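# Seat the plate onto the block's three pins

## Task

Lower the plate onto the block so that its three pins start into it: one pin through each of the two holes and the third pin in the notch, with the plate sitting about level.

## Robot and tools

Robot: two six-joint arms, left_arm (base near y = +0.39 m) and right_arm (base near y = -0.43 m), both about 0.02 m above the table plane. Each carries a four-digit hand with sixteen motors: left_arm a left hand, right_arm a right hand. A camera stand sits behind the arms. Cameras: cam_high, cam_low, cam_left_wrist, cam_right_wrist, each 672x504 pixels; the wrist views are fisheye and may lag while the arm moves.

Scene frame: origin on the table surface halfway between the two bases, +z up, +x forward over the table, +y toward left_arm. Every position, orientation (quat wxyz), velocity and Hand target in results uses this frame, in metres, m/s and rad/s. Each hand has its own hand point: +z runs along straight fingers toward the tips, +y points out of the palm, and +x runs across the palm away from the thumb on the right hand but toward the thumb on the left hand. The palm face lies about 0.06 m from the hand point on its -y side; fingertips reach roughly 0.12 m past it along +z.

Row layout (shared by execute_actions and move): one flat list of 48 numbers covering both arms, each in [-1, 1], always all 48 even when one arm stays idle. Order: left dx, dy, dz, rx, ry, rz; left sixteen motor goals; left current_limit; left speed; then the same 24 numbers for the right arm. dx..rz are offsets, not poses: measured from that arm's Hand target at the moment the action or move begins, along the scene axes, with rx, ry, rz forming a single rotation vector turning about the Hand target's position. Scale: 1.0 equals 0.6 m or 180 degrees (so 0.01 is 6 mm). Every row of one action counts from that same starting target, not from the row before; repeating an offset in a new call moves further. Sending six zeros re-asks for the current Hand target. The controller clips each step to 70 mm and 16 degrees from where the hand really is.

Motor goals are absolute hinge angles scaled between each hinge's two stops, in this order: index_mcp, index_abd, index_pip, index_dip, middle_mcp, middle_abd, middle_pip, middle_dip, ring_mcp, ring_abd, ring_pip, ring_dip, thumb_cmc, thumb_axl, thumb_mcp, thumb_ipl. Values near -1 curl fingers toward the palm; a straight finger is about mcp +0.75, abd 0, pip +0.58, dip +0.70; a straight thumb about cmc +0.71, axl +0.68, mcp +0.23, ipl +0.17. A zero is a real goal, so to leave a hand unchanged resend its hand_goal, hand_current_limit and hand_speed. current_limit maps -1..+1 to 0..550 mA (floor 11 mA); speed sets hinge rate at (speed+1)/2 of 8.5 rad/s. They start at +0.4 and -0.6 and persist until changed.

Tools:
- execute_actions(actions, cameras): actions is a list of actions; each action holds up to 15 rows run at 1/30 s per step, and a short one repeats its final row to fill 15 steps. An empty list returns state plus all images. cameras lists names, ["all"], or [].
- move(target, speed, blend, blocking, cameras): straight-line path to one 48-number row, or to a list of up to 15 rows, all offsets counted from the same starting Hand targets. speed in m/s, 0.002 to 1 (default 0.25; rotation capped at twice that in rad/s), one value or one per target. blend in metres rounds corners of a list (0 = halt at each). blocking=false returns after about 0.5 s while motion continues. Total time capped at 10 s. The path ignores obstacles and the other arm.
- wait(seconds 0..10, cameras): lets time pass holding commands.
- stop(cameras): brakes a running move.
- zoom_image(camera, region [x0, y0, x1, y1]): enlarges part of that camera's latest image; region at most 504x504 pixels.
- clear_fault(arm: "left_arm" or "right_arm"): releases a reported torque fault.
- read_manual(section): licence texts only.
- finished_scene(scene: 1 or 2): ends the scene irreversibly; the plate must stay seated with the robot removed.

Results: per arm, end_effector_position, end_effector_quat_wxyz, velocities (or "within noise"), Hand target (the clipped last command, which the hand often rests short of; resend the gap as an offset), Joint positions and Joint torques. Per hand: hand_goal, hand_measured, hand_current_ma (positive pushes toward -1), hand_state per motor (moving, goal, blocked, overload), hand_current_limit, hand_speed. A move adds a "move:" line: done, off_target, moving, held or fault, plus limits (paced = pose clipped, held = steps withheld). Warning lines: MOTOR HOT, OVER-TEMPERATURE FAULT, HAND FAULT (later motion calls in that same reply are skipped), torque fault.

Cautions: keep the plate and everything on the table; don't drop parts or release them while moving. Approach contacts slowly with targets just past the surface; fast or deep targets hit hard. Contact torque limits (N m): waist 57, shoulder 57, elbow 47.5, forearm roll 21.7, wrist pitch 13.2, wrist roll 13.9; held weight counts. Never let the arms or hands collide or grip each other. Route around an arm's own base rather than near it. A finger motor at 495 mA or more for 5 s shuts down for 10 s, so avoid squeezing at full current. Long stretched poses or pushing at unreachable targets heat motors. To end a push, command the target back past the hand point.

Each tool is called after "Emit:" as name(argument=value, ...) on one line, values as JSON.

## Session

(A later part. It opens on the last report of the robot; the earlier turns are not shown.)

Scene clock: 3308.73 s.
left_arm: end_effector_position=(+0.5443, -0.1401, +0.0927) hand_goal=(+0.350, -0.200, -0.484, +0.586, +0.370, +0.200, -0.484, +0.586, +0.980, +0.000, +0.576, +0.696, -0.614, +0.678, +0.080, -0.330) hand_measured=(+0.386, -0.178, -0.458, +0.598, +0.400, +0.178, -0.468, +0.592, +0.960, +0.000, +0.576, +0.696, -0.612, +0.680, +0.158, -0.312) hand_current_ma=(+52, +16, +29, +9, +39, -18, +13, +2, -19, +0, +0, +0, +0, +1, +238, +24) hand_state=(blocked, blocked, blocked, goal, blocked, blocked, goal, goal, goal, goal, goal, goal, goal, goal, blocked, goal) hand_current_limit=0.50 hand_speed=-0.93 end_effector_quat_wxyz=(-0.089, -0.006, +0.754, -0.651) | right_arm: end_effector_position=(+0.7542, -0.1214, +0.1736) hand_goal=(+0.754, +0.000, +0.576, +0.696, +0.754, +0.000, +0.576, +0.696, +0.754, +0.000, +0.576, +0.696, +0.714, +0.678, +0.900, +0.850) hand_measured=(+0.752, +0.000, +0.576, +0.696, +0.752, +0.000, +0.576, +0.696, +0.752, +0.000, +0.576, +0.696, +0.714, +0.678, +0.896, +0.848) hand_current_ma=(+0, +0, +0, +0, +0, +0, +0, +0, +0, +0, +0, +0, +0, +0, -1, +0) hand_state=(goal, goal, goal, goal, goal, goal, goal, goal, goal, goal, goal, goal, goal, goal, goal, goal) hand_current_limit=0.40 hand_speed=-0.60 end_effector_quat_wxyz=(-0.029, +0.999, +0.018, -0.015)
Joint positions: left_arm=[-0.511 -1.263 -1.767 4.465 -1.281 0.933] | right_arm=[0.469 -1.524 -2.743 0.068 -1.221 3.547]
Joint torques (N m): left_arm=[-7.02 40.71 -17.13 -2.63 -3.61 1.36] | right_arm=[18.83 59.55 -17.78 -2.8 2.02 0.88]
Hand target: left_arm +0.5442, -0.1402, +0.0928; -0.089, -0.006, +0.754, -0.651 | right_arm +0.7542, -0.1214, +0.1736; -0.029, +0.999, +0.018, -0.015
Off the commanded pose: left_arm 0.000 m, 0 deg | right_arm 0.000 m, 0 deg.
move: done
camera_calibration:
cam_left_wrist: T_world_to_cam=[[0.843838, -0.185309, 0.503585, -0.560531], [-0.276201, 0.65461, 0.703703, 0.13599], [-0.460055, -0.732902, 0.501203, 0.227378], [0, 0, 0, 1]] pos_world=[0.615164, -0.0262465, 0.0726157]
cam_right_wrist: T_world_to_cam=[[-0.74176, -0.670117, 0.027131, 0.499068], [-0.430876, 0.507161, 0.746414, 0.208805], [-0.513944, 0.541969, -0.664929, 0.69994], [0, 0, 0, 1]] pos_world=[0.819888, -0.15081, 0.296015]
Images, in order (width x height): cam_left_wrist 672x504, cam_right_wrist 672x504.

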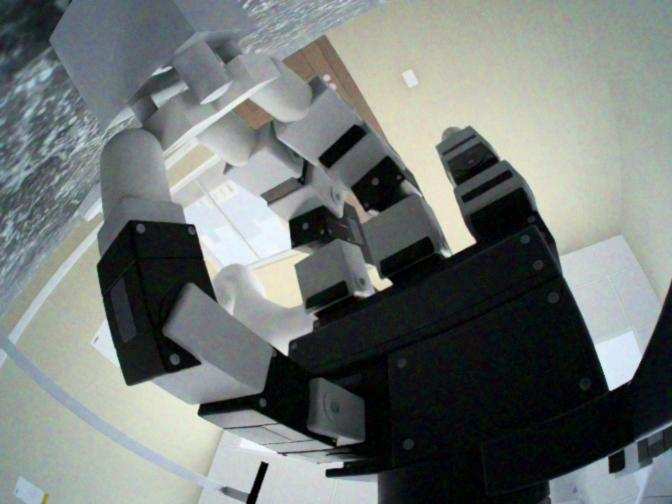

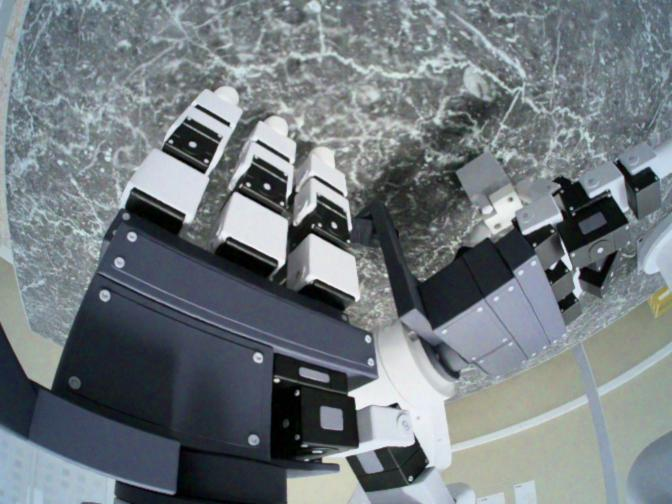

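Emit:
move(target=[0,0,0,0,0,0,0.375,-0.2,-0.485,0.585,0.39,0.2,-0.485,0.585,0.98,0,0.576,0.696,-0.614,0.678,0.13,-0.33,0.5,-0.95,0,0,0,0,0,0,0.754,0,0.576,0.696,0.754,0,0.576,0.696,0.754,0,0.576,0.696,0.714,0.678,0.9,0.85,0.4,-0.6], speed=0.02, cameras=["cam_right_wrist","cam_left_wrist"])

Emit:
zoom_image(camera="cam_right_wrist", region=[470, 180, 530, 240])

Emit:
zoom_image(camera="cam_left_wrist", region=[150, 45, 290, 165])

Scene clock: 3342.40 s.
left_arm: end_effector_position=(+0.5442, -0.1402, +0.0928) hand_goal=(+0.376, -0.200, -0.484, +0.586, +0.390, +0.200, -0.484, +0.586, +0.980, +0.000, +0.576, +0.696, -0.614, +0.678, +0.130, -0.330) hand_measured=(+0.392, -0.178, -0.458, +0.598, +0.404, +0.178, -0.468, +0.592, +0.960, +0.000, +0.576, +0.696, -0.612, +0.680, +0.160, -0.314) hand_current_ma=(+13, +16, +29, +9, +10, -18, +13, +2, -19, +0, +0, +0, +0, +1, +50, +21) hand_state=(goal, blocked, blocked, goal, goal, blocked, goal, goal, goal, goal, goal, goal, goal, goal, blocked, goal) hand_current_limit=0.50 hand_speed=-0.95 end_effector_quat_wxyz=(-0.089, -0.006, +0.754, -0.651) | right_arm: end_effector_position=(+0.7542, -0.1214, +0.1736) hand_goal=(+0.754, +0.000, +0.576, +0.696, +0.754, +0.000, +0.576, +0.696, +0.754, +0.000, +0.576, +0.696, +0.714, +0.678, +0.900, +0.850) hand_measured=(+0.752, +0.000, +0.576, +0.696, +0.752, +0.000, +0.576, +0.696, +0.752, +0.000, +0.576, +0.696, +0.714, +0.678, +0.896, +0.848) hand_current_ma=(+0, +0, +0, +0, +0, +0, +0, +0, +0, +0, +0, +0, +0, +0, -1, +0) hand_state=(goal, goal, goal, goal, goal, goal, goal, goal, goal, goal, goal, goal, goal, goal, goal, goal) hand_current_limit=0.40 hand_speed=-0.60 end_effector_quat_wxyz=(-0.029, +0.999, +0.018, -0.015)
Joint positions: left_arm=[-0.511 -1.263 -1.767 4.465 -1.281 0.933] | right_arm=[0.469 -1.524 -2.743 0.068 -1.221 3.547]
Joint torques (N m): left_arm=[-7.59 43.3 -17.09 -2.53 -3.7 1.36] | right_arm=[17.93 60.89 -17.74 -3.07 1.92 0.8]
Hand target: left_arm +0.5442, -0.1402, +0.0928; -0.089, -0.006, +0.754, -0.651 | right_arm +0.7542, -0.1214, +0.1736; -0.029, +0.999, +0.018, -0.015
Off the commanded pose: left_arm 0.000 m, 0 deg | right_arm 0.000 m, 0 deg.
move: done
camera_calibration:
cam_left_wrist: T_world_to_cam=[[0.843847, -0.18531, 0.50357, -0.560554], [-0.27599, 0.654926, 0.703492, 0.135949], [-0.460165, -0.73262, 0.501514, 0.227356], [0, 0, 0, 1]] pos_world=[0.615163, -0.0263469, 0.0726174]
cam_right_wrist: T_world_to_cam=[[-0.74176, -0.670117, 0.027131, 0.499068], [-0.430876, 0.507161, 0.746414, 0.208805], [-0.513944, 0.541969, -0.664929, 0.69994], [0, 0, 0, 1]] pos_world=[0.819888, -0.15081, 0.296015]
Images, in order (width x height): cam_left_wrist 672x504, cam_right_wrist 672x504.

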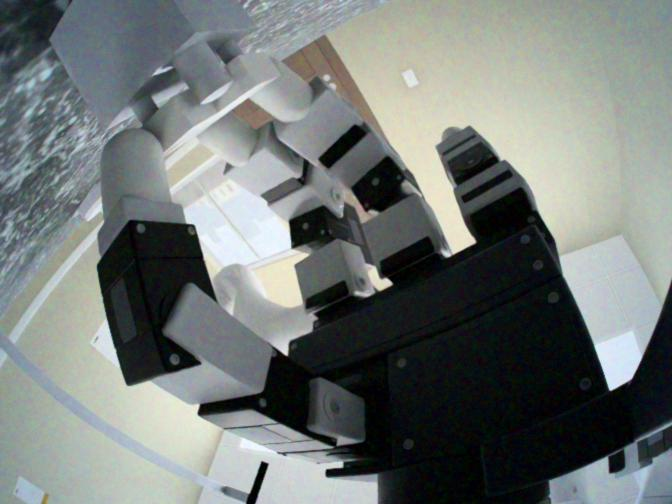

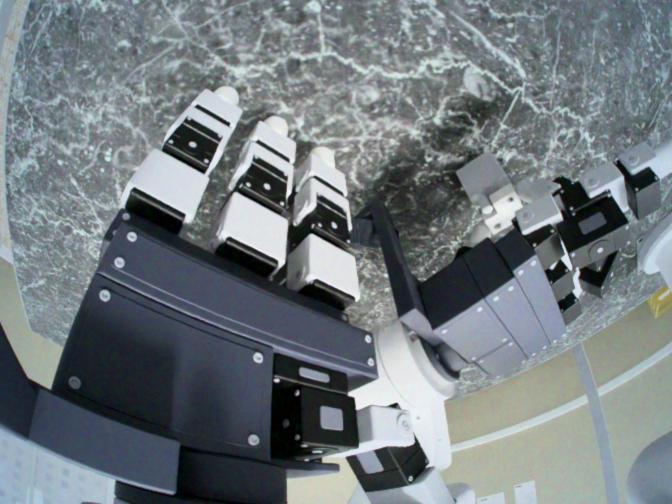

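Scaled by 8.400 from the camera's 672x504 image, which has a finer 960x720 frame.

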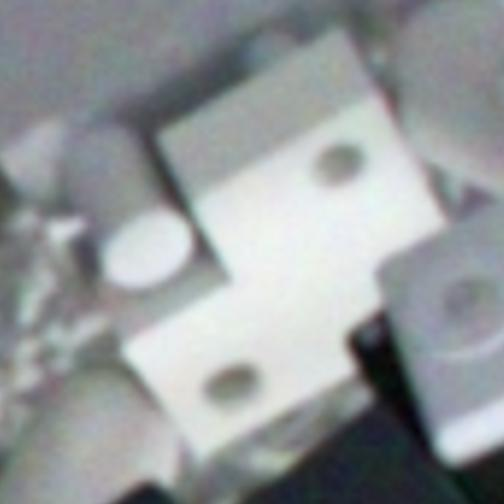

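Scaled by 3.600 from the camera's 672x504 image, which has a finer 960x720 frame.

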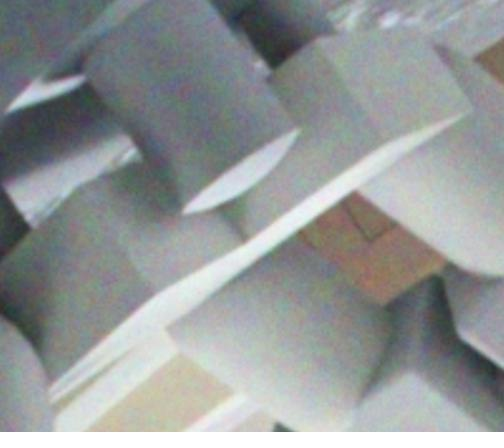

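Emit:
move(target=[0,0,0,0,0,0,0.40,-0.2,-0.485,0.585,0.41,0.2,-0.485,0.585,0.98,0,0.576,0.696,-0.614,0.678,0.17,-0.33,0.5,-0.97,0,0,0,0,0,0,0.754,0,0.576,0.696,0.754,0,0.576,0.696,0.754,0,0.576,0.696,0.714,0.678,0.9,0.85,0.4,-0.6], speed=0.02, cameras=["cam_right_wrist","cam_left_wrist"])

Emit:
zoom_image(camera="cam_right_wrist", region=[470, 180, 530, 240])

Emit:
zoom_image(camera="cam_left_wrist", region=[150, 45, 290, 165])

Scene clock: 3347.37 s.
left_arm: end_effector_position=(+0.5442, -0.1402, +0.0928) hand_goal=(+0.400, -0.200, -0.484, +0.586, +0.410, +0.200, -0.484, +0.586, +0.980, +0.000, +0.576, +0.696, -0.614, +0.678, +0.170, -0.330) hand_measured=(+0.398, -0.178, -0.468, +0.596, +0.410, +0.178, -0.476, +0.590, +0.960, +0.000, +0.576, +0.696, -0.612, +0.680, +0.172, -0.324) hand_current_ma=(+0, +16, +13, +7, +0, -18, +4, +2, -19, +0, +0, +0, +0, +1, +0, +5) hand_state=(goal, blocked, goal, goal, goal, blocked, goal, goal, goal, goal, goal, goal, goal, goal, goal, goal) hand_current_limit=0.50 hand_speed=-0.97 end_effector_quat_wxyz=(-0.089, -0.006, +0.754, -0.651) | right_arm: end_effector_position=(+0.7542, -0.1214, +0.1736) hand_goal=(+0.754, +0.000, +0.576, +0.696, +0.754, +0.000, +0.576, +0.696, +0.754, +0.000, +0.576, +0.696, +0.714, +0.678, +0.900, +0.850) hand_measured=(+0.752, +0.000, +0.576, +0.696, +0.752, +0.000, +0.576, +0.696, +0.752, +0.000, +0.576, +0.696, +0.714, +0.678, +0.896, +0.848) hand_current_ma=(+0, +0, +0, +0, +0, +0, +0, +0, +0, +0, +0, +0, +0, +0, -1, +0) hand_state=(goal, goal, goal, goal, goal, goal, goal, goal, goal, goal, goal, goal, goal, goal, goal, goal) hand_current_limit=0.40 hand_speed=-0.60 end_effector_quat_wxyz=(-0.029, +0.999, +0.018, -0.015)
Joint positions: left_arm=[-0.511 -1.263 -1.767 4.465 -1.281 0.933] | right_arm=[0.469 -1.524 -2.743 0.068 -1.221 3.547]
Joint torques (N m): left_arm=[-6.35 48.54 -17.27 -2.5 -3.69 1.36] | right_arm=[19.66 61.71 -16.2 -3.48 1.9 0.67]
Hand target: left_arm +0.5442, -0.1402, +0.0928; -0.089, -0.006, +0.754, -0.651 | right_arm +0.7542, -0.1214, +0.1736; -0.029, +0.999, +0.018, -0.015
Off the commanded pose: left_arm 0.000 m, 0 deg | right_arm 0.000 m, 0 deg.
move: done
camera_calibration:
cam_left_wrist: T_world_to_cam=[[0.843847, -0.18531, 0.50357, -0.560554], [-0.27599, 0.654926, 0.703492, 0.135949], [-0.460165, -0.73262, 0.501514, 0.227356], [0, 0, 0, 1]] pos_world=[0.615163, -0.0263469, 0.0726174]
cam_right_wrist: T_world_to_cam=[[-0.74176, -0.670117, 0.027131, 0.499068], [-0.430876, 0.507161, 0.746414, 0.208805], [-0.513944, 0.541969, -0.664929, 0.69994], [0, 0, 0, 1]] pos_world=[0.819888, -0.15081, 0.296015]
Images, in order (width x height): cam_left_wrist 672x504, cam_right_wrist 672x504.

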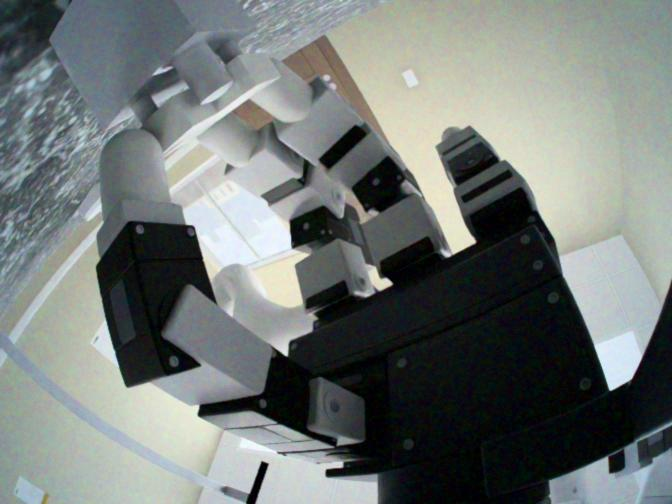

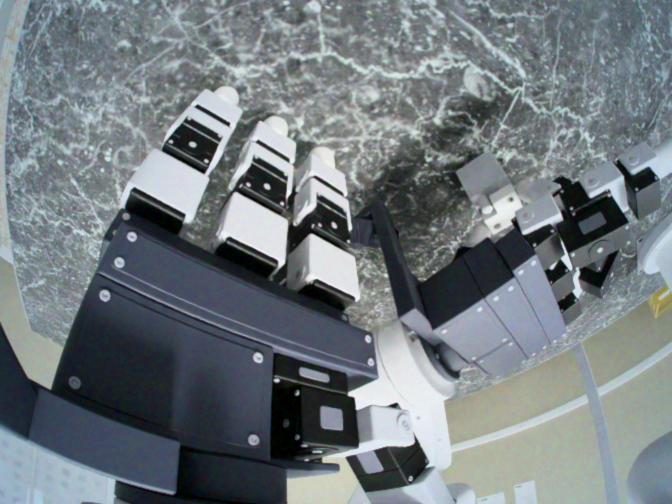

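Scaled by 8.400 from the camera's 672x504 image, which has a finer 960x720 frame.

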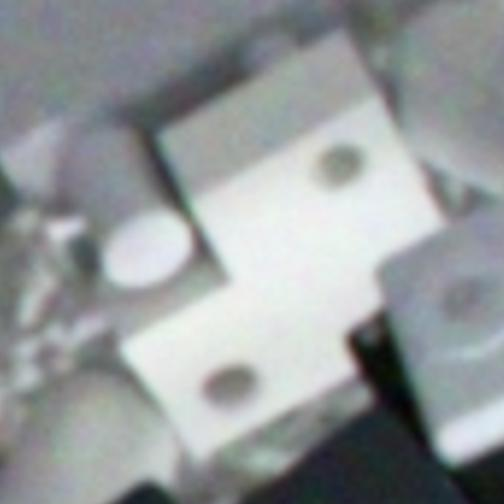

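Scaled by 3.600 from the camera's 672x504 image, which has a finer 960x720 frame.

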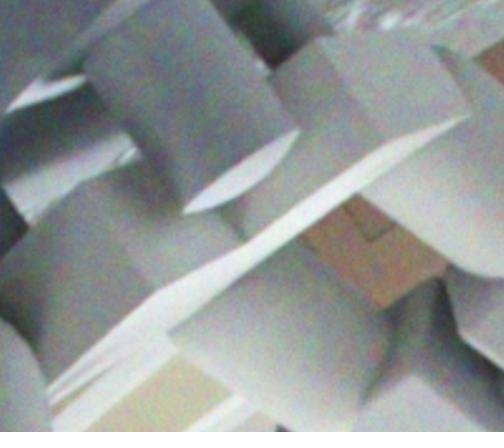

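Emit:
move(target=[0,0,0,0,0,0,0.43,-0.2,-0.485,0.585,0.44,0.2,-0.485,0.585,0.98,0,0.576,0.696,-0.614,0.678,0.21,-0.34,0.5,-0.97,0,0,0,0,0,0,0.754,0,0.576,0.696,0.754,0,0.576,0.696,0.754,0,0.576,0.696,0.714,0.678,0.9,0.85,0.4,-0.6], speed=0.02, cameras=["cam_right_wrist","cam_left_wrist"])

Emit:
zoom_image(camera="cam_right_wrist", region=[470, 180, 530, 240])

Emit:
zoom_image(camera="cam_left_wrist", region=[150, 45, 290, 165])

Scene clock: 3352.57 s.
left_arm: end_effector_position=(+0.5442, -0.1402, +0.0928) hand_goal=(+0.430, -0.200, -0.484, +0.586, +0.440, +0.200, -0.484, +0.586, +0.980, +0.000, +0.576, +0.696, -0.614, +0.678, +0.210, -0.340) hand_measured=(+0.414, -0.180, -0.482, +0.588, +0.422, +0.180, -0.482, +0.588, +0.960, +0.000, +0.576, +0.696, -0.612, +0.680, +0.208, -0.336) hand_current_ma=(-13, +14, +0, +1, -16, -14, +0, +1, -19, +0, +0, +0, +0, +1, -1, +2) hand_state=(goal, goal, goal, goal, goal, goal, goal, goal, goal, goal, goal, goal, goal, goal, goal, goal) hand_current_limit=0.50 hand_speed=-0.97 end_effector_quat_wxyz=(-0.089, -0.006, +0.754, -0.651) | right_arm: end_effector_position=(+0.7542, -0.1214, +0.1736) hand_goal=(+0.754, +0.000, +0.576, +0.696, +0.754, +0.000, +0.576, +0.696, +0.754, +0.000, +0.576, +0.696, +0.714, +0.678, +0.900, +0.850) hand_measured=(+0.752, +0.000, +0.576, +0.696, +0.752, +0.000, +0.576, +0.696, +0.752, +0.000, +0.576, +0.696, +0.714, +0.678, +0.896, +0.848) hand_current_ma=(+0, +0, +0, +0, +0, +0, +0, +0, +0, +0, +0, +0, +0, +0, -1, +0) hand_state=(goal, goal, goal, goal, goal, goal, goal, goal, goal, goal, goal, goal, goal, goal, goal, goal) hand_current_limit=0.40 hand_speed=-0.60 end_effector_quat_wxyz=(-0.029, +0.999, +0.018, -0.015)
Joint positions: left_arm=[-0.511 -1.263 -1.767 4.465 -1.281 0.933] | right_arm=[0.469 -1.524 -2.743 0.068 -1.221 3.547]
Joint torques (N m): left_arm=[-6.03 53.25 -17.14 -2.5 -3.7 1.35] | right_arm=[17 60.12 -15.43 -3.03 2.14 0.84]
Hand target: left_arm +0.5442, -0.1402, +0.0928; -0.089, -0.006, +0.754, -0.651 | right_arm +0.7542, -0.1214, +0.1736; -0.029, +0.999, +0.018, -0.015
Off the commanded pose: left_arm 0.000 m, 0 deg | right_arm 0.000 m, 0 deg.
move: done
camera_calibration:
cam_left_wrist: T_world_to_cam=[[0.843847, -0.18531, 0.50357, -0.560554], [-0.27599, 0.654926, 0.703492, 0.135949], [-0.460165, -0.73262, 0.501514, 0.227356], [0, 0, 0, 1]] pos_world=[0.615163, -0.0263469, 0.0726174]
cam_right_wrist: T_world_to_cam=[[-0.74176, -0.670117, 0.027131, 0.499068], [-0.430876, 0.507161, 0.746414, 0.208805], [-0.513944, 0.541969, -0.664929, 0.69994], [0, 0, 0, 1]] pos_world=[0.819888, -0.15081, 0.296015]
Images, in order (width x height): cam_left_wrist 672x504, cam_right_wrist 672x504.

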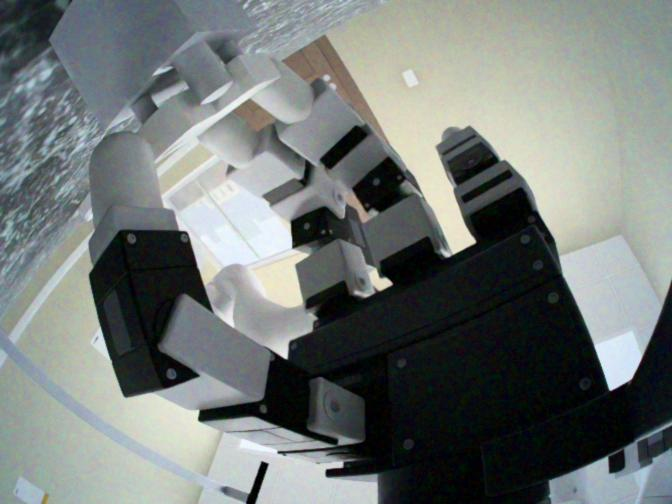

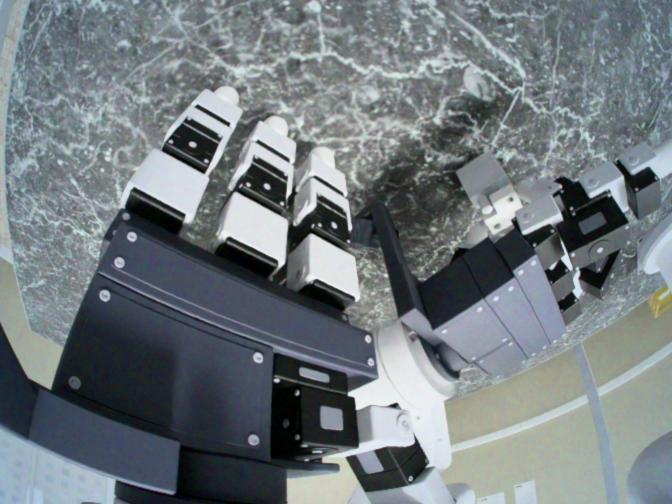

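Scaled by 8.400 from the camera's 672x504 image, which has a finer 960x720 frame.

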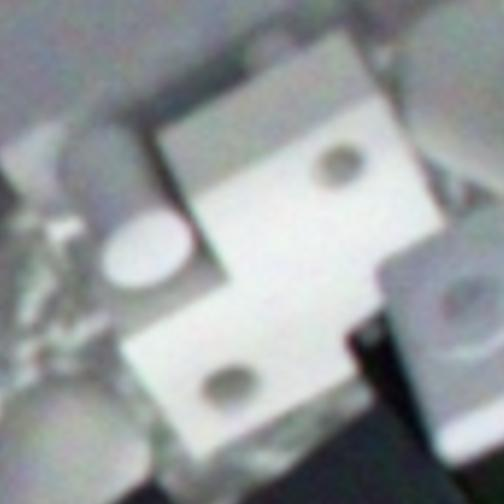

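Scaled by 3.600 from the camera's 672x504 image, which has a finer 960x720 frame.

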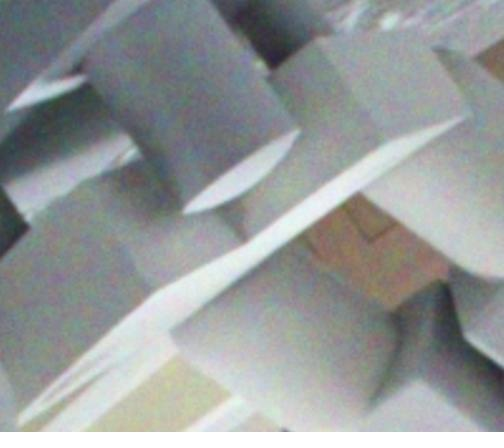

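Emit:
move(target=[0,0,0,0,0,0,0.50,-0.2,-0.485,0.585,0.51,0.2,-0.485,0.585,0.98,0,0.576,0.696,-0.614,0.678,0.3,-0.36,0.5,-0.95,0,0,0,0,0,0,0.754,0,0.576,0.696,0.754,0,0.576,0.696,0.754,0,0.576,0.696,0.714,0.678,0.9,0.85,0.4,-0.6], speed=0.02, cameras=["cam_right_wrist","cam_left_wrist"])

Emit:
zoom_image(camera="cam_right_wrist", region=[470, 180, 530, 240])

Emit:
zoom_image(camera="cam_left_wrist", region=[150, 45, 290, 165])

Scene clock: 3359.20 s.
left_arm: end_effector_position=(+0.5442, -0.1402, +0.0928) hand_goal=(+0.500, -0.200, -0.484, +0.586, +0.510, +0.200, -0.484, +0.586, +0.980, +0.000, +0.576, +0.696, -0.614, +0.678, +0.300, -0.360) hand_measured=(+0.484, -0.180, -0.482, +0.588, +0.492, +0.180, -0.482, +0.588, +0.960, +0.000, +0.576, +0.696, -0.612, +0.680, +0.298, -0.356) hand_current_ma=(-14, +14, +0, +1, -18, -14, +0, +1, -19, +0, +0, +0, +0, +1, -1, +1) hand_state=(goal, goal, goal, goal, goal, goal, goal, goal, goal, goal, goal, goal, goal, goal, goal, goal) hand_current_limit=0.50 hand_speed=-0.95 end_effector_quat_wxyz=(-0.089, -0.006, +0.754, -0.651) | right_arm: end_effector_position=(+0.7542, -0.1214, +0.1736) hand_goal=(+0.754, +0.000, +0.576, +0.696, +0.754, +0.000, +0.576, +0.696, +0.754, +0.000, +0.576, +0.696, +0.714, +0.678, +0.900, +0.850) hand_measured=(+0.752, +0.000, +0.576, +0.696, +0.752, +0.000, +0.576, +0.696, +0.752, +0.000, +0.576, +0.696, +0.714, +0.678, +0.896, +0.848) hand_current_ma=(+0, +0, +0, +0, +0, +0, +0, +0, +0, +0, +0, +0, +0, +0, -1, +0) hand_state=(goal, goal, goal, goal, goal, goal, goal, goal, goal, goal, goal, goal, goal, goal, goal, goal) hand_current_limit=0.40 hand_speed=-0.60 end_effector_quat_wxyz=(-0.029, +0.999, +0.018, -0.015)
Joint positions: left_arm=[-0.511 -1.263 -1.767 4.465 -1.281 0.933] | right_arm=[0.469 -1.524 -2.743 0.068 -1.221 3.547]
Joint torques (N m): left_arm=[-6.19 58.94 -17.11 -2.54 -3.71 1.33] | right_arm=[17.42 63.96 -14.73 -2.83 1.87 0.89]
Hand target: left_arm +0.5442, -0.1402, +0.0928; -0.089, -0.006, +0.754, -0.651 | right_arm +0.7542, -0.1214, +0.1736; -0.029, +0.999, +0.018, -0.015
Off the commanded pose: left_arm 0.000 m, 0 deg | right_arm 0.000 m, 0 deg.
move: done
camera_calibration:
cam_left_wrist: T_world_to_cam=[[0.843847, -0.18531, 0.50357, -0.560554], [-0.27599, 0.654926, 0.703492, 0.135949], [-0.460165, -0.73262, 0.501514, 0.227356], [0, 0, 0, 1]] pos_world=[0.615163, -0.0263469, 0.0726174]
cam_right_wrist: T_world_to_cam=[[-0.74176, -0.670117, 0.027131, 0.499068], [-0.430876, 0.507161, 0.746414, 0.208805], [-0.513944, 0.541969, -0.664929, 0.69994], [0, 0, 0, 1]] pos_world=[0.819888, -0.15081, 0.296015]
Images, in order (width x height): cam_left_wrist 672x504, cam_right_wrist 672x504.

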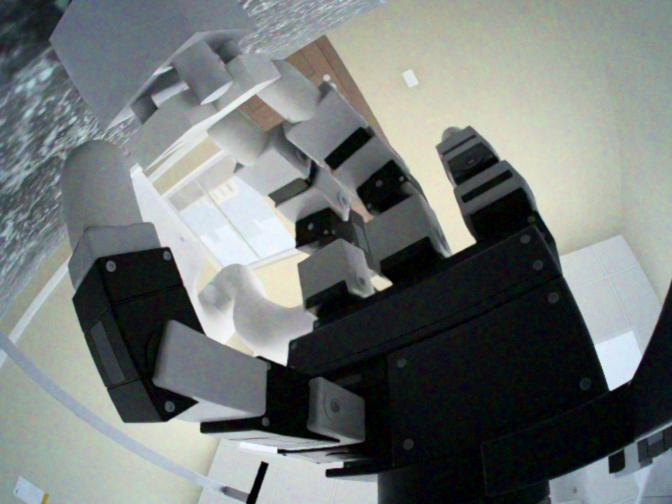

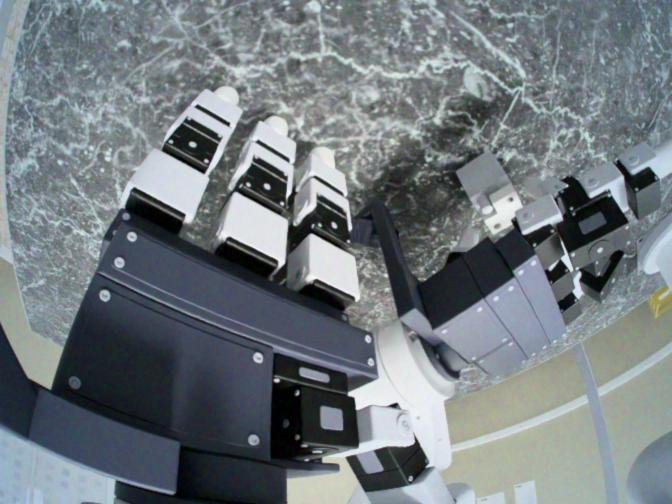

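Scaled by 8.400 from the camera's 672x504 image, which has a finer 960x720 frame.

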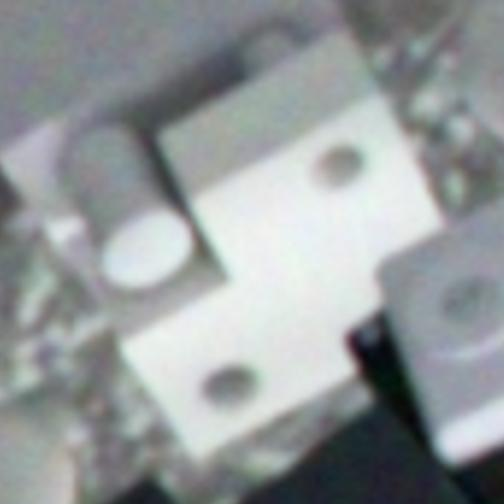

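Scaled by 3.600 from the camera's 672x504 image, which has a finer 960x720 frame.

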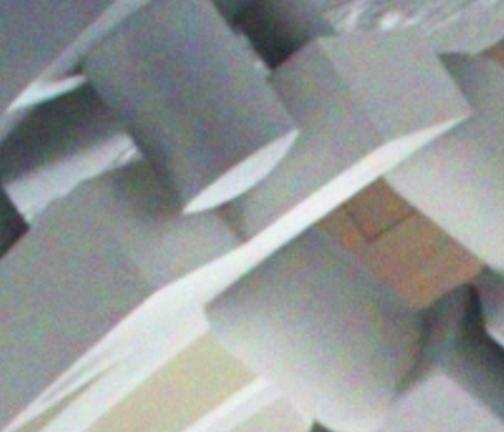

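Emit:
move(target=[[0,0,0,0,0,0,0.62,-0.2,-0.485,0.585,0.62,0.2,-0.485,0.585,0.98,0,0.576,0.696,-0.614,0.678,0.4,-0.36,0.5,-0.9,0,0,0,0,0,0,0.754,0,0.576,0.696,0.754,0,0.576,0.696,0.754,0,0.576,0.696,0.714,0.678,0.9,0.85,0.4,-0.6],[0,0,0.12,0,0,0,0.62,-0.2,-0.485,0.585,0.62,0.2,-0.485,0.585,0.98,0,0.576,0.696,-0.614,0.678,0.4,-0.36,0.5,-0.9,0,0,0,0,0,0,0.754,0,0.576,0.696,0.754,0,0.576,0.696,0.754,0,0.576,0.696,0.714,0.678,0.9,0.85,0.4,-0.6]], speed=0.05, cameras=["cam_right_wrist","cam_left_wrist"])

Emit:
zoom_image(camera="cam_right_wrist", region=[470, 180, 530, 240])

Scene clock: 3366.93 s.
left_arm: end_effector_position=(+0.5442, -0.1402, +0.1648) hand_goal=(+0.620, -0.200, -0.484, +0.586, +0.620, +0.200, -0.484, +0.586, +0.980, +0.000, +0.576, +0.696, -0.614, +0.678, +0.400, -0.360) hand_measured=(+0.600, -0.182, -0.484, +0.588, +0.606, +0.180, -0.482, +0.588, +0.960, +0.000, +0.576, +0.696, -0.612, +0.680, +0.396, -0.358) hand_current_ma=(-22, +13, +0, +0, -12, -14, +0, +1, -19, +0, +0, +0, +0, +1, -2, +1) hand_state=(blocked, goal, goal, goal, goal, goal, goal, goal, goal, goal, goal, goal, goal, goal, goal, goal) hand_current_limit=0.50 hand_speed=-0.90 end_effector_quat_wxyz=(-0.089, -0.006, +0.754, -0.651) | right_arm: end_effector_position=(+0.7542, -0.1214, +0.1736) hand_goal=(+0.754, +0.000, +0.576, +0.696, +0.754, +0.000, +0.576, +0.696, +0.754, +0.000, +0.576, +0.696, +0.714, +0.678, +0.900, +0.850) hand_measured=(+0.752, +0.000, +0.576, +0.696, +0.752, +0.000, +0.576, +0.696, +0.752, +0.000, +0.576, +0.696, +0.714, +0.678, +0.896, +0.848) hand_current_ma=(+0, +0, +0, +0, +0, +0, +0, +0, +0, +0, +0, +0, +0, +0, -1, +0) hand_state=(goal, goal, goal, goal, goal, goal, goal, goal, goal, goal, goal, goal, goal, goal, goal, goal) hand_current_limit=0.40 hand_speed=-0.60 end_effector_quat_wxyz=(-0.029, +0.999, +0.018, -0.015)
Joint positions: left_arm=[-0.511 -1.128 -1.699 4.485 -1.265 0.866] | right_arm=[0.469 -1.524 -2.743 0.068 -1.221 3.547]
Joint torques (N m): left_arm=[-6.48 78.72 -7.1 4.13 1.25 -1.63] | right_arm=[18 63.65 -13.72 -3.3 1.91 0.77]
Hand target: left_arm +0.5442, -0.1402, +0.1648; -0.089, -0.006, +0.754, -0.651 | right_arm +0.7542, -0.1214, +0.1736; -0.029, +0.999, +0.018, -0.015
Off the commanded pose: left_arm 0.000 m, 0 deg | right_arm 0.000 m, 0 deg.
move: done
camera_calibration:
cam_left_wrist: T_world_to_cam=[[0.843847, -0.18531, 0.50357, -0.596811], [-0.27599, 0.654926, 0.703492, 0.0852971], [-0.460165, -0.73262, 0.501514, 0.191247], [0, 0, 0, 1]] pos_world=[0.615163, -0.0263469, 0.144617]
cam_right_wrist: T_world_to_cam=[[-0.74176, -0.670117, 0.027131, 0.499068], [-0.430876, 0.507161, 0.746414, 0.208805], [-0.513944, 0.541969, -0.664929, 0.69994], [0, 0, 0, 1]] pos_world=[0.819888, -0.15081, 0.296015]
Images, in order (width x height): cam_left_wrist 672x504, cam_right_wrist 672x504.

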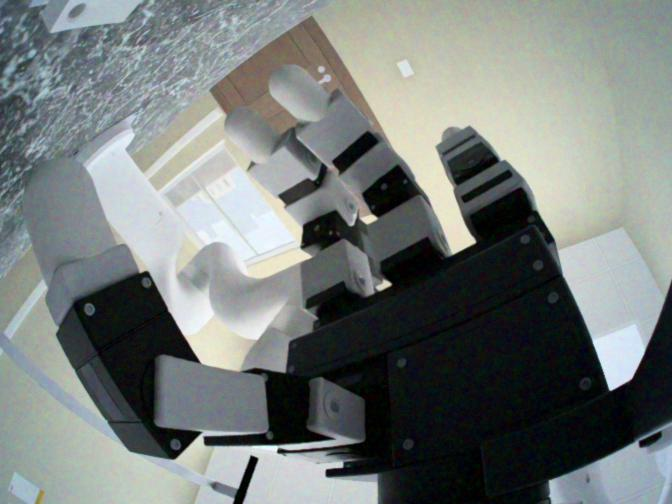

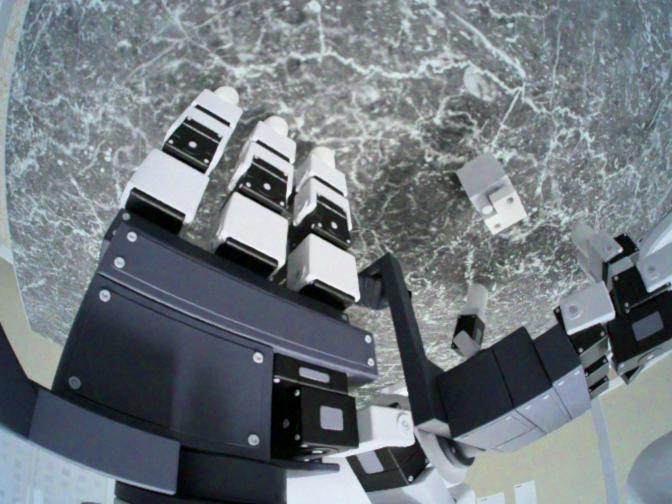

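Scaled by 8.400 from the camera's 672x504 image, which has a finer 960x720 frame.

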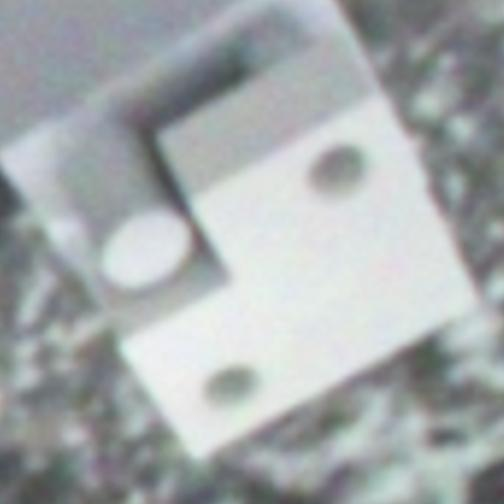

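Emit:
move(target=[[0.1,0.15,-0.05,0,0,0,0.62,-0.2,-0.485,0.585,0.62,0.2,-0.485,0.585,0.98,0,0.576,0.696,-0.614,0.678,0.4,-0.36,0.5,-0.9,0,0,0,0,0,0,0.754,0,0.576,0.696,0.754,0,0.576,0.696,0.754,0,0.576,0.696,0.714,0.678,0.9,0.85,0.4,-0.6]], speed=0.1, cameras=["cam_right_wrist","cam_left_wrist","cam_low"])

Emit:
zoom_image(camera="cam_left_wrist", region=[90, 0, 290, 150])

Scene clock: 3383.17 s.
left_arm: end_effector_position=(+0.6042, -0.0502, +0.1348) hand_goal=(+0.620, -0.200, -0.484, +0.586, +0.620, +0.200, -0.484, +0.586, +0.980, +0.000, +0.576, +0.696, -0.614, +0.678, +0.400, -0.360) hand_measured=(+0.600, -0.182, -0.484, +0.588, +0.606, +0.182, -0.482, +0.588, +0.960, +0.000, +0.576, +0.696, -0.612, +0.680, +0.396, -0.358) hand_current_ma=(-21, +13, +0, +0, -12, -13, +0, +1, -19, +0, +0, +0, +0, +1, -2, +1) hand_state=(blocked, goal, goal, goal, goal, goal, goal, goal, goal, goal, goal, goal, goal, goal, goal, goal) hand_current_limit=0.50 hand_speed=-0.90 end_effector_quat_wxyz=(-0.089, -0.006, +0.754, -0.651) | right_arm: end_effector_position=(+0.7542, -0.1214, +0.1736) hand_goal=(+0.754, +0.000, +0.576, +0.696, +0.754, +0.000, +0.576, +0.696, +0.754, +0.000, +0.576, +0.696, +0.714, +0.678, +0.900, +0.850) hand_measured=(+0.752, +0.000, +0.576, +0.696, +0.752, +0.000, +0.576, +0.696, +0.752, +0.000, +0.576, +0.696, +0.714, +0.678, +0.896, +0.848) hand_current_ma=(+0, +0, +0, +0, +0, +0, +0, +0, +0, +0, +0, +0, +0, +0, -1, +0) hand_state=(goal, goal, goal, goal, goal, goal, goal, goal, goal, goal, goal, goal, goal, goal, goal, goal) hand_current_limit=0.40 hand_speed=-0.60 end_effector_quat_wxyz=(-0.029, +0.999, +0.018, -0.015)
Joint positions: left_arm=[-0.363 -1.228 -1.815 4.617 -1.343 0.835] | right_arm=[0.469 -1.524 -2.743 0.068 -1.221 3.547]
Joint torques (N m): left_arm=[10.97 44.61 -18.68 4.34 -4.14 -1.52] | right_arm=[17.56 68.05 -11.88 -3.21 2.1 0.66]
Hand target: left_arm +0.6042, -0.0502, +0.1348; -0.089, -0.006, +0.754, -0.651 | right_arm +0.7542, -0.1214, +0.1736; -0.029, +0.999, +0.018, -0.015
Off the commanded pose: left_arm 0.000 m, 0 deg | right_arm 0.000 m, 0 deg.
move: done
camera_calibration:
cam_left_wrist: T_world_to_cam=[[0.843847, -0.18531, 0.50357, -0.615656], [-0.27599, 0.654926, 0.703492, 0.0640179], [-0.460165, -0.73262, 0.501514, 0.299838], [0, 0, 0, 1]] pos_world=[0.675163, 0.0636531, 0.114617]
cam_right_wrist: T_world_to_cam=[[-0.74176, -0.670117, 0.027131, 0.499068], [-0.430876, 0.507161, 0.746414, 0.208805], [-0.513944, 0.541969, -0.664929, 0.69994], [0, 0, 0, 1]] pos_world=[0.819888, -0.15081, 0.296015]
Images, in order (width x height): cam_low 672x504, cam_left_wrist 672x504, cam_right_wrist 672x504.

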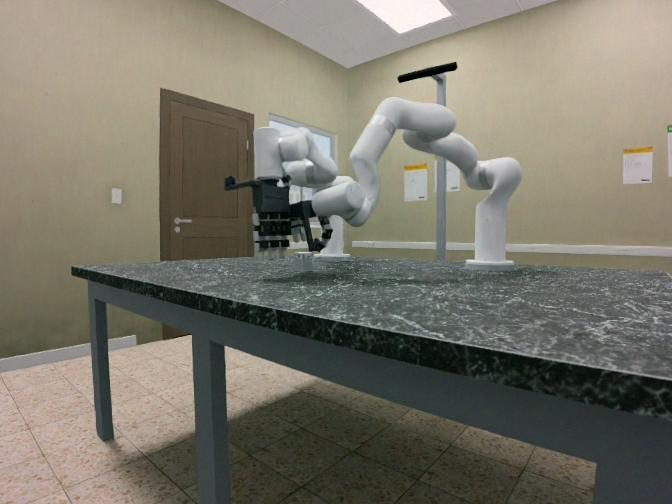

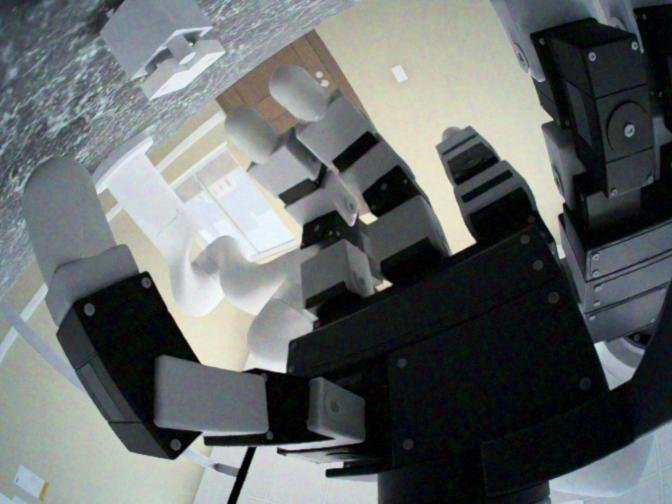

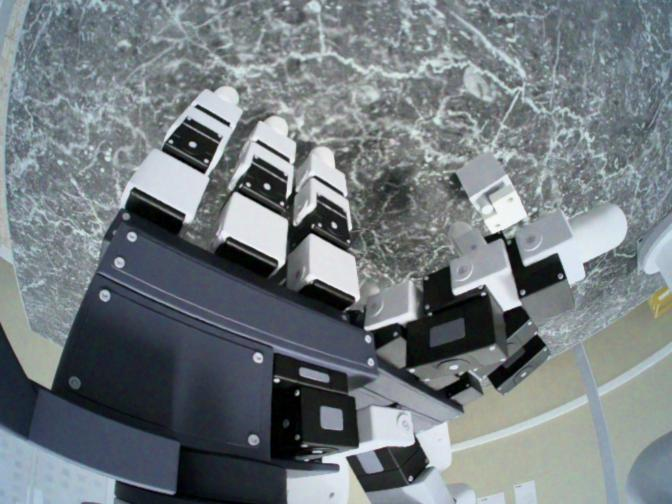

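Scaled by 2.520 from the camera's 672x504 image, which has a finer 960x720 frame.

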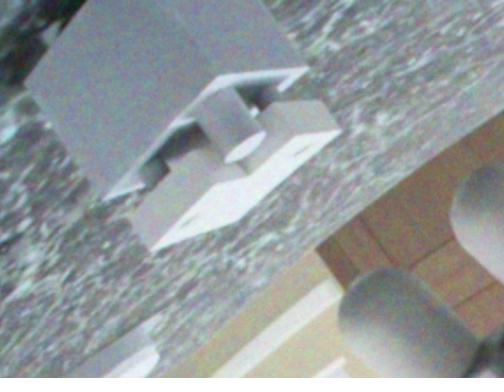

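Emit:
zoom_image(camera="cam_left_wrist", region=[125, 15, 235, 105])

Scaled by 4.582 from the camera's 672x504 image, which has a finer 960x720 frame.

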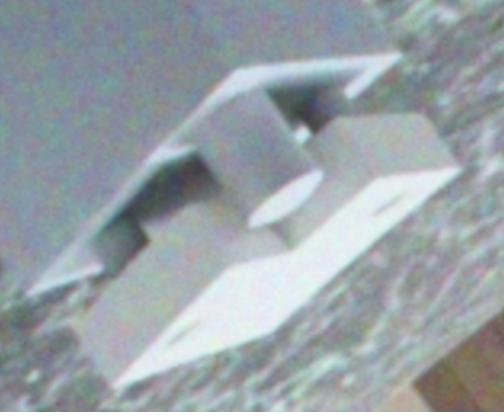

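Emit:
move(target=[[0,0.05,0.1,0,0,0,0.62,-0.2,-0.485,0.585,0.62,0.2,-0.485,0.585,0.98,0,0.576,0.696,-0.614,0.678,0.4,-0.36,0.5,-0.9,0,0,0.1,0,0,0,0.2,0,-0.2,0.2,0.545,0,0.361,0.555,0.2,0,-0.2,0.2,0.714,0.678,0.9,0.85,0.2,-0.6],[-0.083,0.42,0.12,0,0,0,0.62,-0.2,-0.485,0.585,0.62,0.2,-0.485,0.585,0.98,0,0.576,0.696,-0.614,0.678,0.4,-0.36,0.5,-0.9,0,0,0.1,0,0,0,0.2,0,-0.2,0.2,0.545,0,0.361,0.555,0.2,0,-0.2,0.2,0.714,0.678,0.9,0.85,0.2,-0.6]], speed=0.12, cameras=["cam_right_wrist","cam_high"])

Emit:
zoom_image(camera="cam_right_wrist", region=[440, 160, 560, 280])

Scene clock: 3448.77 s.
left_arm: end_effector_position=(+0.5544, +0.2018, +0.2068) hand_goal=(+0.620, -0.200, -0.484, +0.586, +0.620, +0.200, -0.484, +0.586, +0.980, +0.000, +0.576, +0.696, -0.614, +0.678, +0.400, -0.360) hand_measured=(+0.600, -0.182, -0.484, +0.588, +0.606, +0.182, -0.482, +0.588, +0.960, +0.000, +0.576, +0.696, -0.612, +0.680, +0.396, -0.358) hand_current_ma=(-21, +13, +0, +0, -11, -13, +0, +1, -19, +0, +0, +0, +0, +1, -1, +1) hand_state=(blocked, goal, goal, goal, goal, goal, goal, goal, goal, goal, goal, goal, goal, goal, goal, goal) hand_current_limit=0.50 hand_speed=-0.90 end_effector_quat_wxyz=(-0.089, -0.006, +0.754, -0.651) | right_arm: end_effector_position=(+0.7535, -0.1217, +0.2335) hand_goal=(+0.200, +0.000, -0.200, +0.200, +0.546, +0.000, +0.362, +0.556, +0.200, +0.000, -0.200, +0.200, +0.714, +0.678, +0.900, +0.850) hand_measured=(+0.212, +0.000, -0.192, +0.202, +0.550, +0.000, +0.366, +0.560, +0.214, +0.000, -0.192, +0.204, +0.714, +0.678, +0.896, +0.848) hand_current_ma=(+7, +0, +3, +1, +1, +0, +1, +1, +9, +0, +3, +1, +0, +0, -1, +0) hand_state=(goal, goal, goal, goal, goal, goal, goal, goal, goal, goal, goal, goal, goal, goal, goal, goal) hand_current_limit=0.20 hand_speed=-0.60 end_effector_quat_wxyz=(-0.030, +0.999, +0.019, -0.011)
Joint positions: left_arm=[-0.008 -0.91 -1.392 4.907 -1.518 0.949] | right_arm=[0.469 -1.466 -2.768 0.066 -1.296 3.55]
Joint torques (N m): left_arm=[12.13 71.78 -5.64 4.53 -4.23 1.57] | right_arm=[17.43 84.14 -8.8 -3.07 2.78 -0.85]
Hand target: left_arm +0.5544, +0.2018, +0.2068; -0.089, -0.006, +0.754, -0.651 | right_arm +0.7542, -0.1214, +0.2336; -0.029, +0.999, +0.018, -0.015
Off the commanded pose: left_arm 0.000 m, 0 deg | right_arm 0.001 m, 1 deg.
elbow stopped short (right arm): the move would have taken joint 3 (elbow) straighter than the controller allows.
move: done
camera_calibration:
cam_right_wrist: T_world_to_cam=[[-0.740547, -0.671738, 0.0189017, 0.497444], [-0.437717, 0.503515, 0.744901, 0.168969], [-0.509896, 0.543361, -0.666908, 0.737255], [0, 0, 0, 1]] pos_world=[0.818264, -0.151521, 0.356414]
Images, in order (width x height): cam_high 672x504, cam_right_wrist 672x504.

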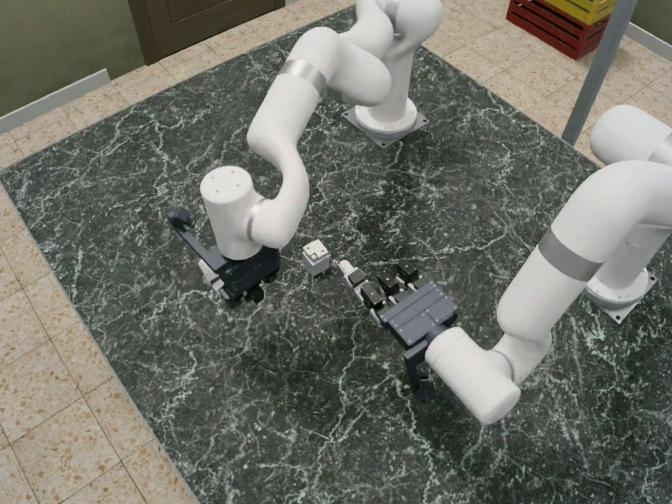

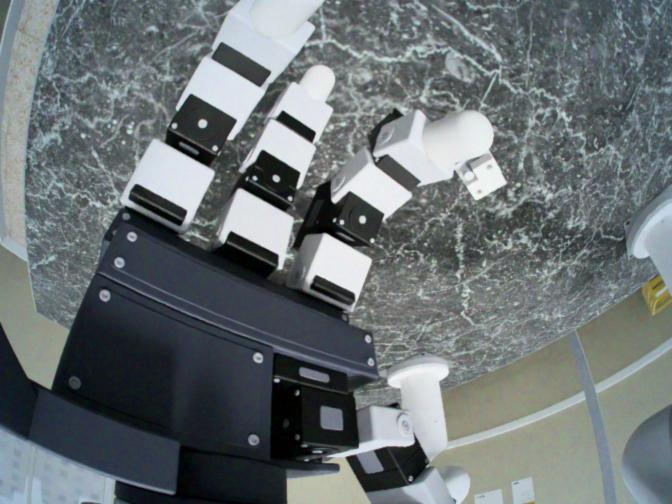

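Scaled by 4.200 from the camera's 672x504 image, which has a finer 960x720 frame.

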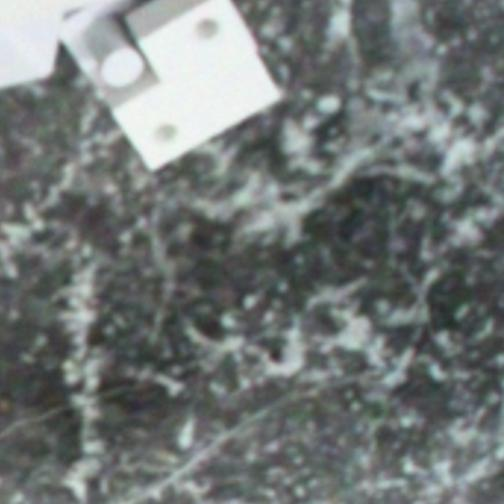

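Emit:
move(target=[[0,0,0,0,0,0,0.62,-0.2,-0.485,0.585,0.62,0.2,-0.485,0.585,0.98,0,0.576,0.696,-0.614,0.678,0.4,-0.36,0.5,-0.9,-0.3753,-0.04,0,0,0,0,0.2,0,-0.2,0.2,0.545,0,0.361,0.555,0.2,0,-0.2,0.2,0.714,0.678,0.9,0.85,0.2,-0.6]], speed=0.15, cameras=["cam_right_wrist","cam_high"])

Scene clock: 3459.20 s.
left_arm: end_effector_position=(+0.5544, +0.2018, +0.2068) hand_goal=(+0.620, -0.200, -0.484, +0.586, +0.620, +0.200, -0.484, +0.586, +0.980, +0.000, +0.576, +0.696, -0.614, +0.678, +0.400, -0.360) hand_measured=(+0.600, -0.182, -0.484, +0.588, +0.606, +0.182, -0.482, +0.588, +0.960, +0.000, +0.576, +0.696, -0.612, +0.680, +0.396, -0.358) hand_current_ma=(-21, +13, +0, +0, -11, -13, +0, +1, -19, +0, +0, +0, +0, +1, -1, +1) hand_state=(blocked, goal, goal, goal, goal, goal, goal, goal, goal, goal, goal, goal, goal, goal, goal, goal) hand_current_limit=0.50 hand_speed=-0.90 end_effector_quat_wxyz=(-0.089, -0.006, +0.754, -0.651) | right_arm: end_effector_position=(+0.5291, -0.1454, +0.2336) hand_goal=(+0.200, +0.000, -0.200, +0.200, +0.546, +0.000, +0.362, +0.556, +0.200, +0.000, -0.200, +0.200, +0.714, +0.678, +0.900, +0.850) hand_measured=(+0.212, +0.000, -0.192, +0.202, +0.550, +0.000, +0.366, +0.560, +0.214, +0.000, -0.192, +0.204, +0.714, +0.678, +0.896, +0.848) hand_current_ma=(+6, +0, +3, +1, +1, +0, +1, +1, +9, +0, +3, +1, +0, +0, -1, +0) hand_state=(goal, goal, goal, goal, goal, goal, goal, goal, goal, goal, goal, goal, goal, goal, goal, goal) hand_current_limit=0.20 hand_speed=-0.60 end_effector_quat_wxyz=(-0.029, +0.999, +0.018, -0.014)
Joint positions: left_arm=[-0.008 -0.91 -1.392 4.907 -1.518 0.949] | right_arm=[0.595 -0.682 -1.378 0.1 -0.692 3.619]
Joint torques (N m): left_arm=[11.74 72.17 -5.84 4.59 -3.3 1.42] | right_arm=[18.89 69.22 -7.56 4.74 3.68 0.98]
Hand target: left_arm +0.5544, +0.2018, +0.2068; -0.089, -0.006, +0.754, -0.651 | right_arm +0.5290, -0.1454, +0.2336; -0.029, +0.999, +0.018, -0.015
Off the commanded pose: left_arm 0.000 m, 0 deg | right_arm 0.000 m, 0 deg.
move: done
camera_calibration:
cam_right_wrist: T_world_to_cam=[[-0.74176, -0.670117, 0.027131, 0.314313], [-0.430876, 0.507161, 0.746414, 0.0791593], [-0.513944, 0.541969, -0.664929, 0.637102], [0, 0, 0, 1]] pos_world=[0.594688, -0.17481, 0.356015]
Images, in order (width x height): cam_high 672x504, cam_right_wrist 672x504.

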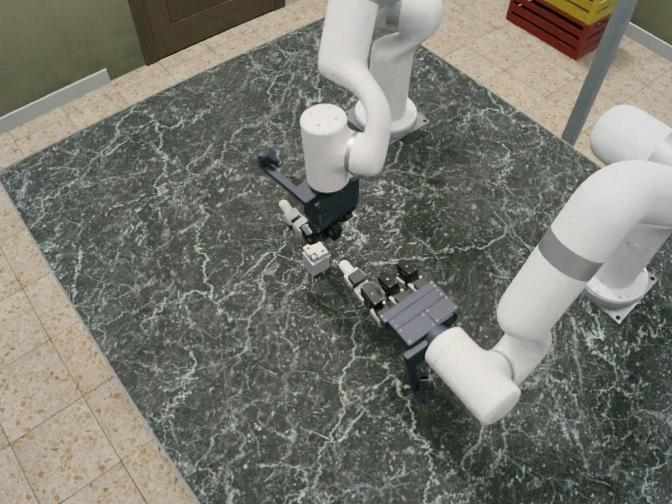

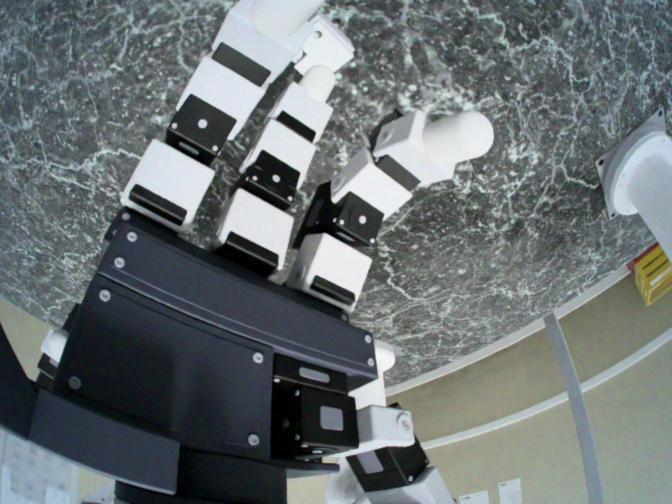

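Emit:
zoom_image(camera="cam_right_wrist", region=[280, 10, 370, 100])

Scaled by 5.600 from the camera's 672x504 image, which has a finer 960x720 frame.

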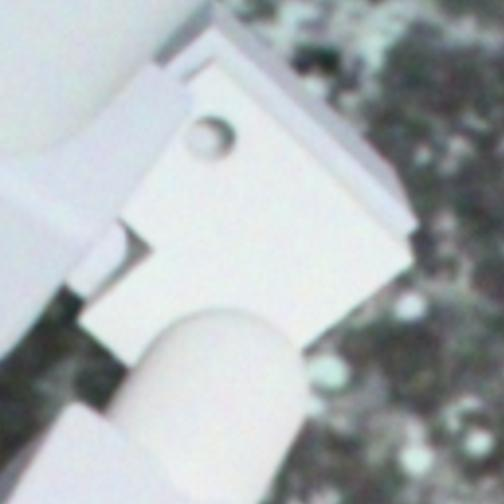

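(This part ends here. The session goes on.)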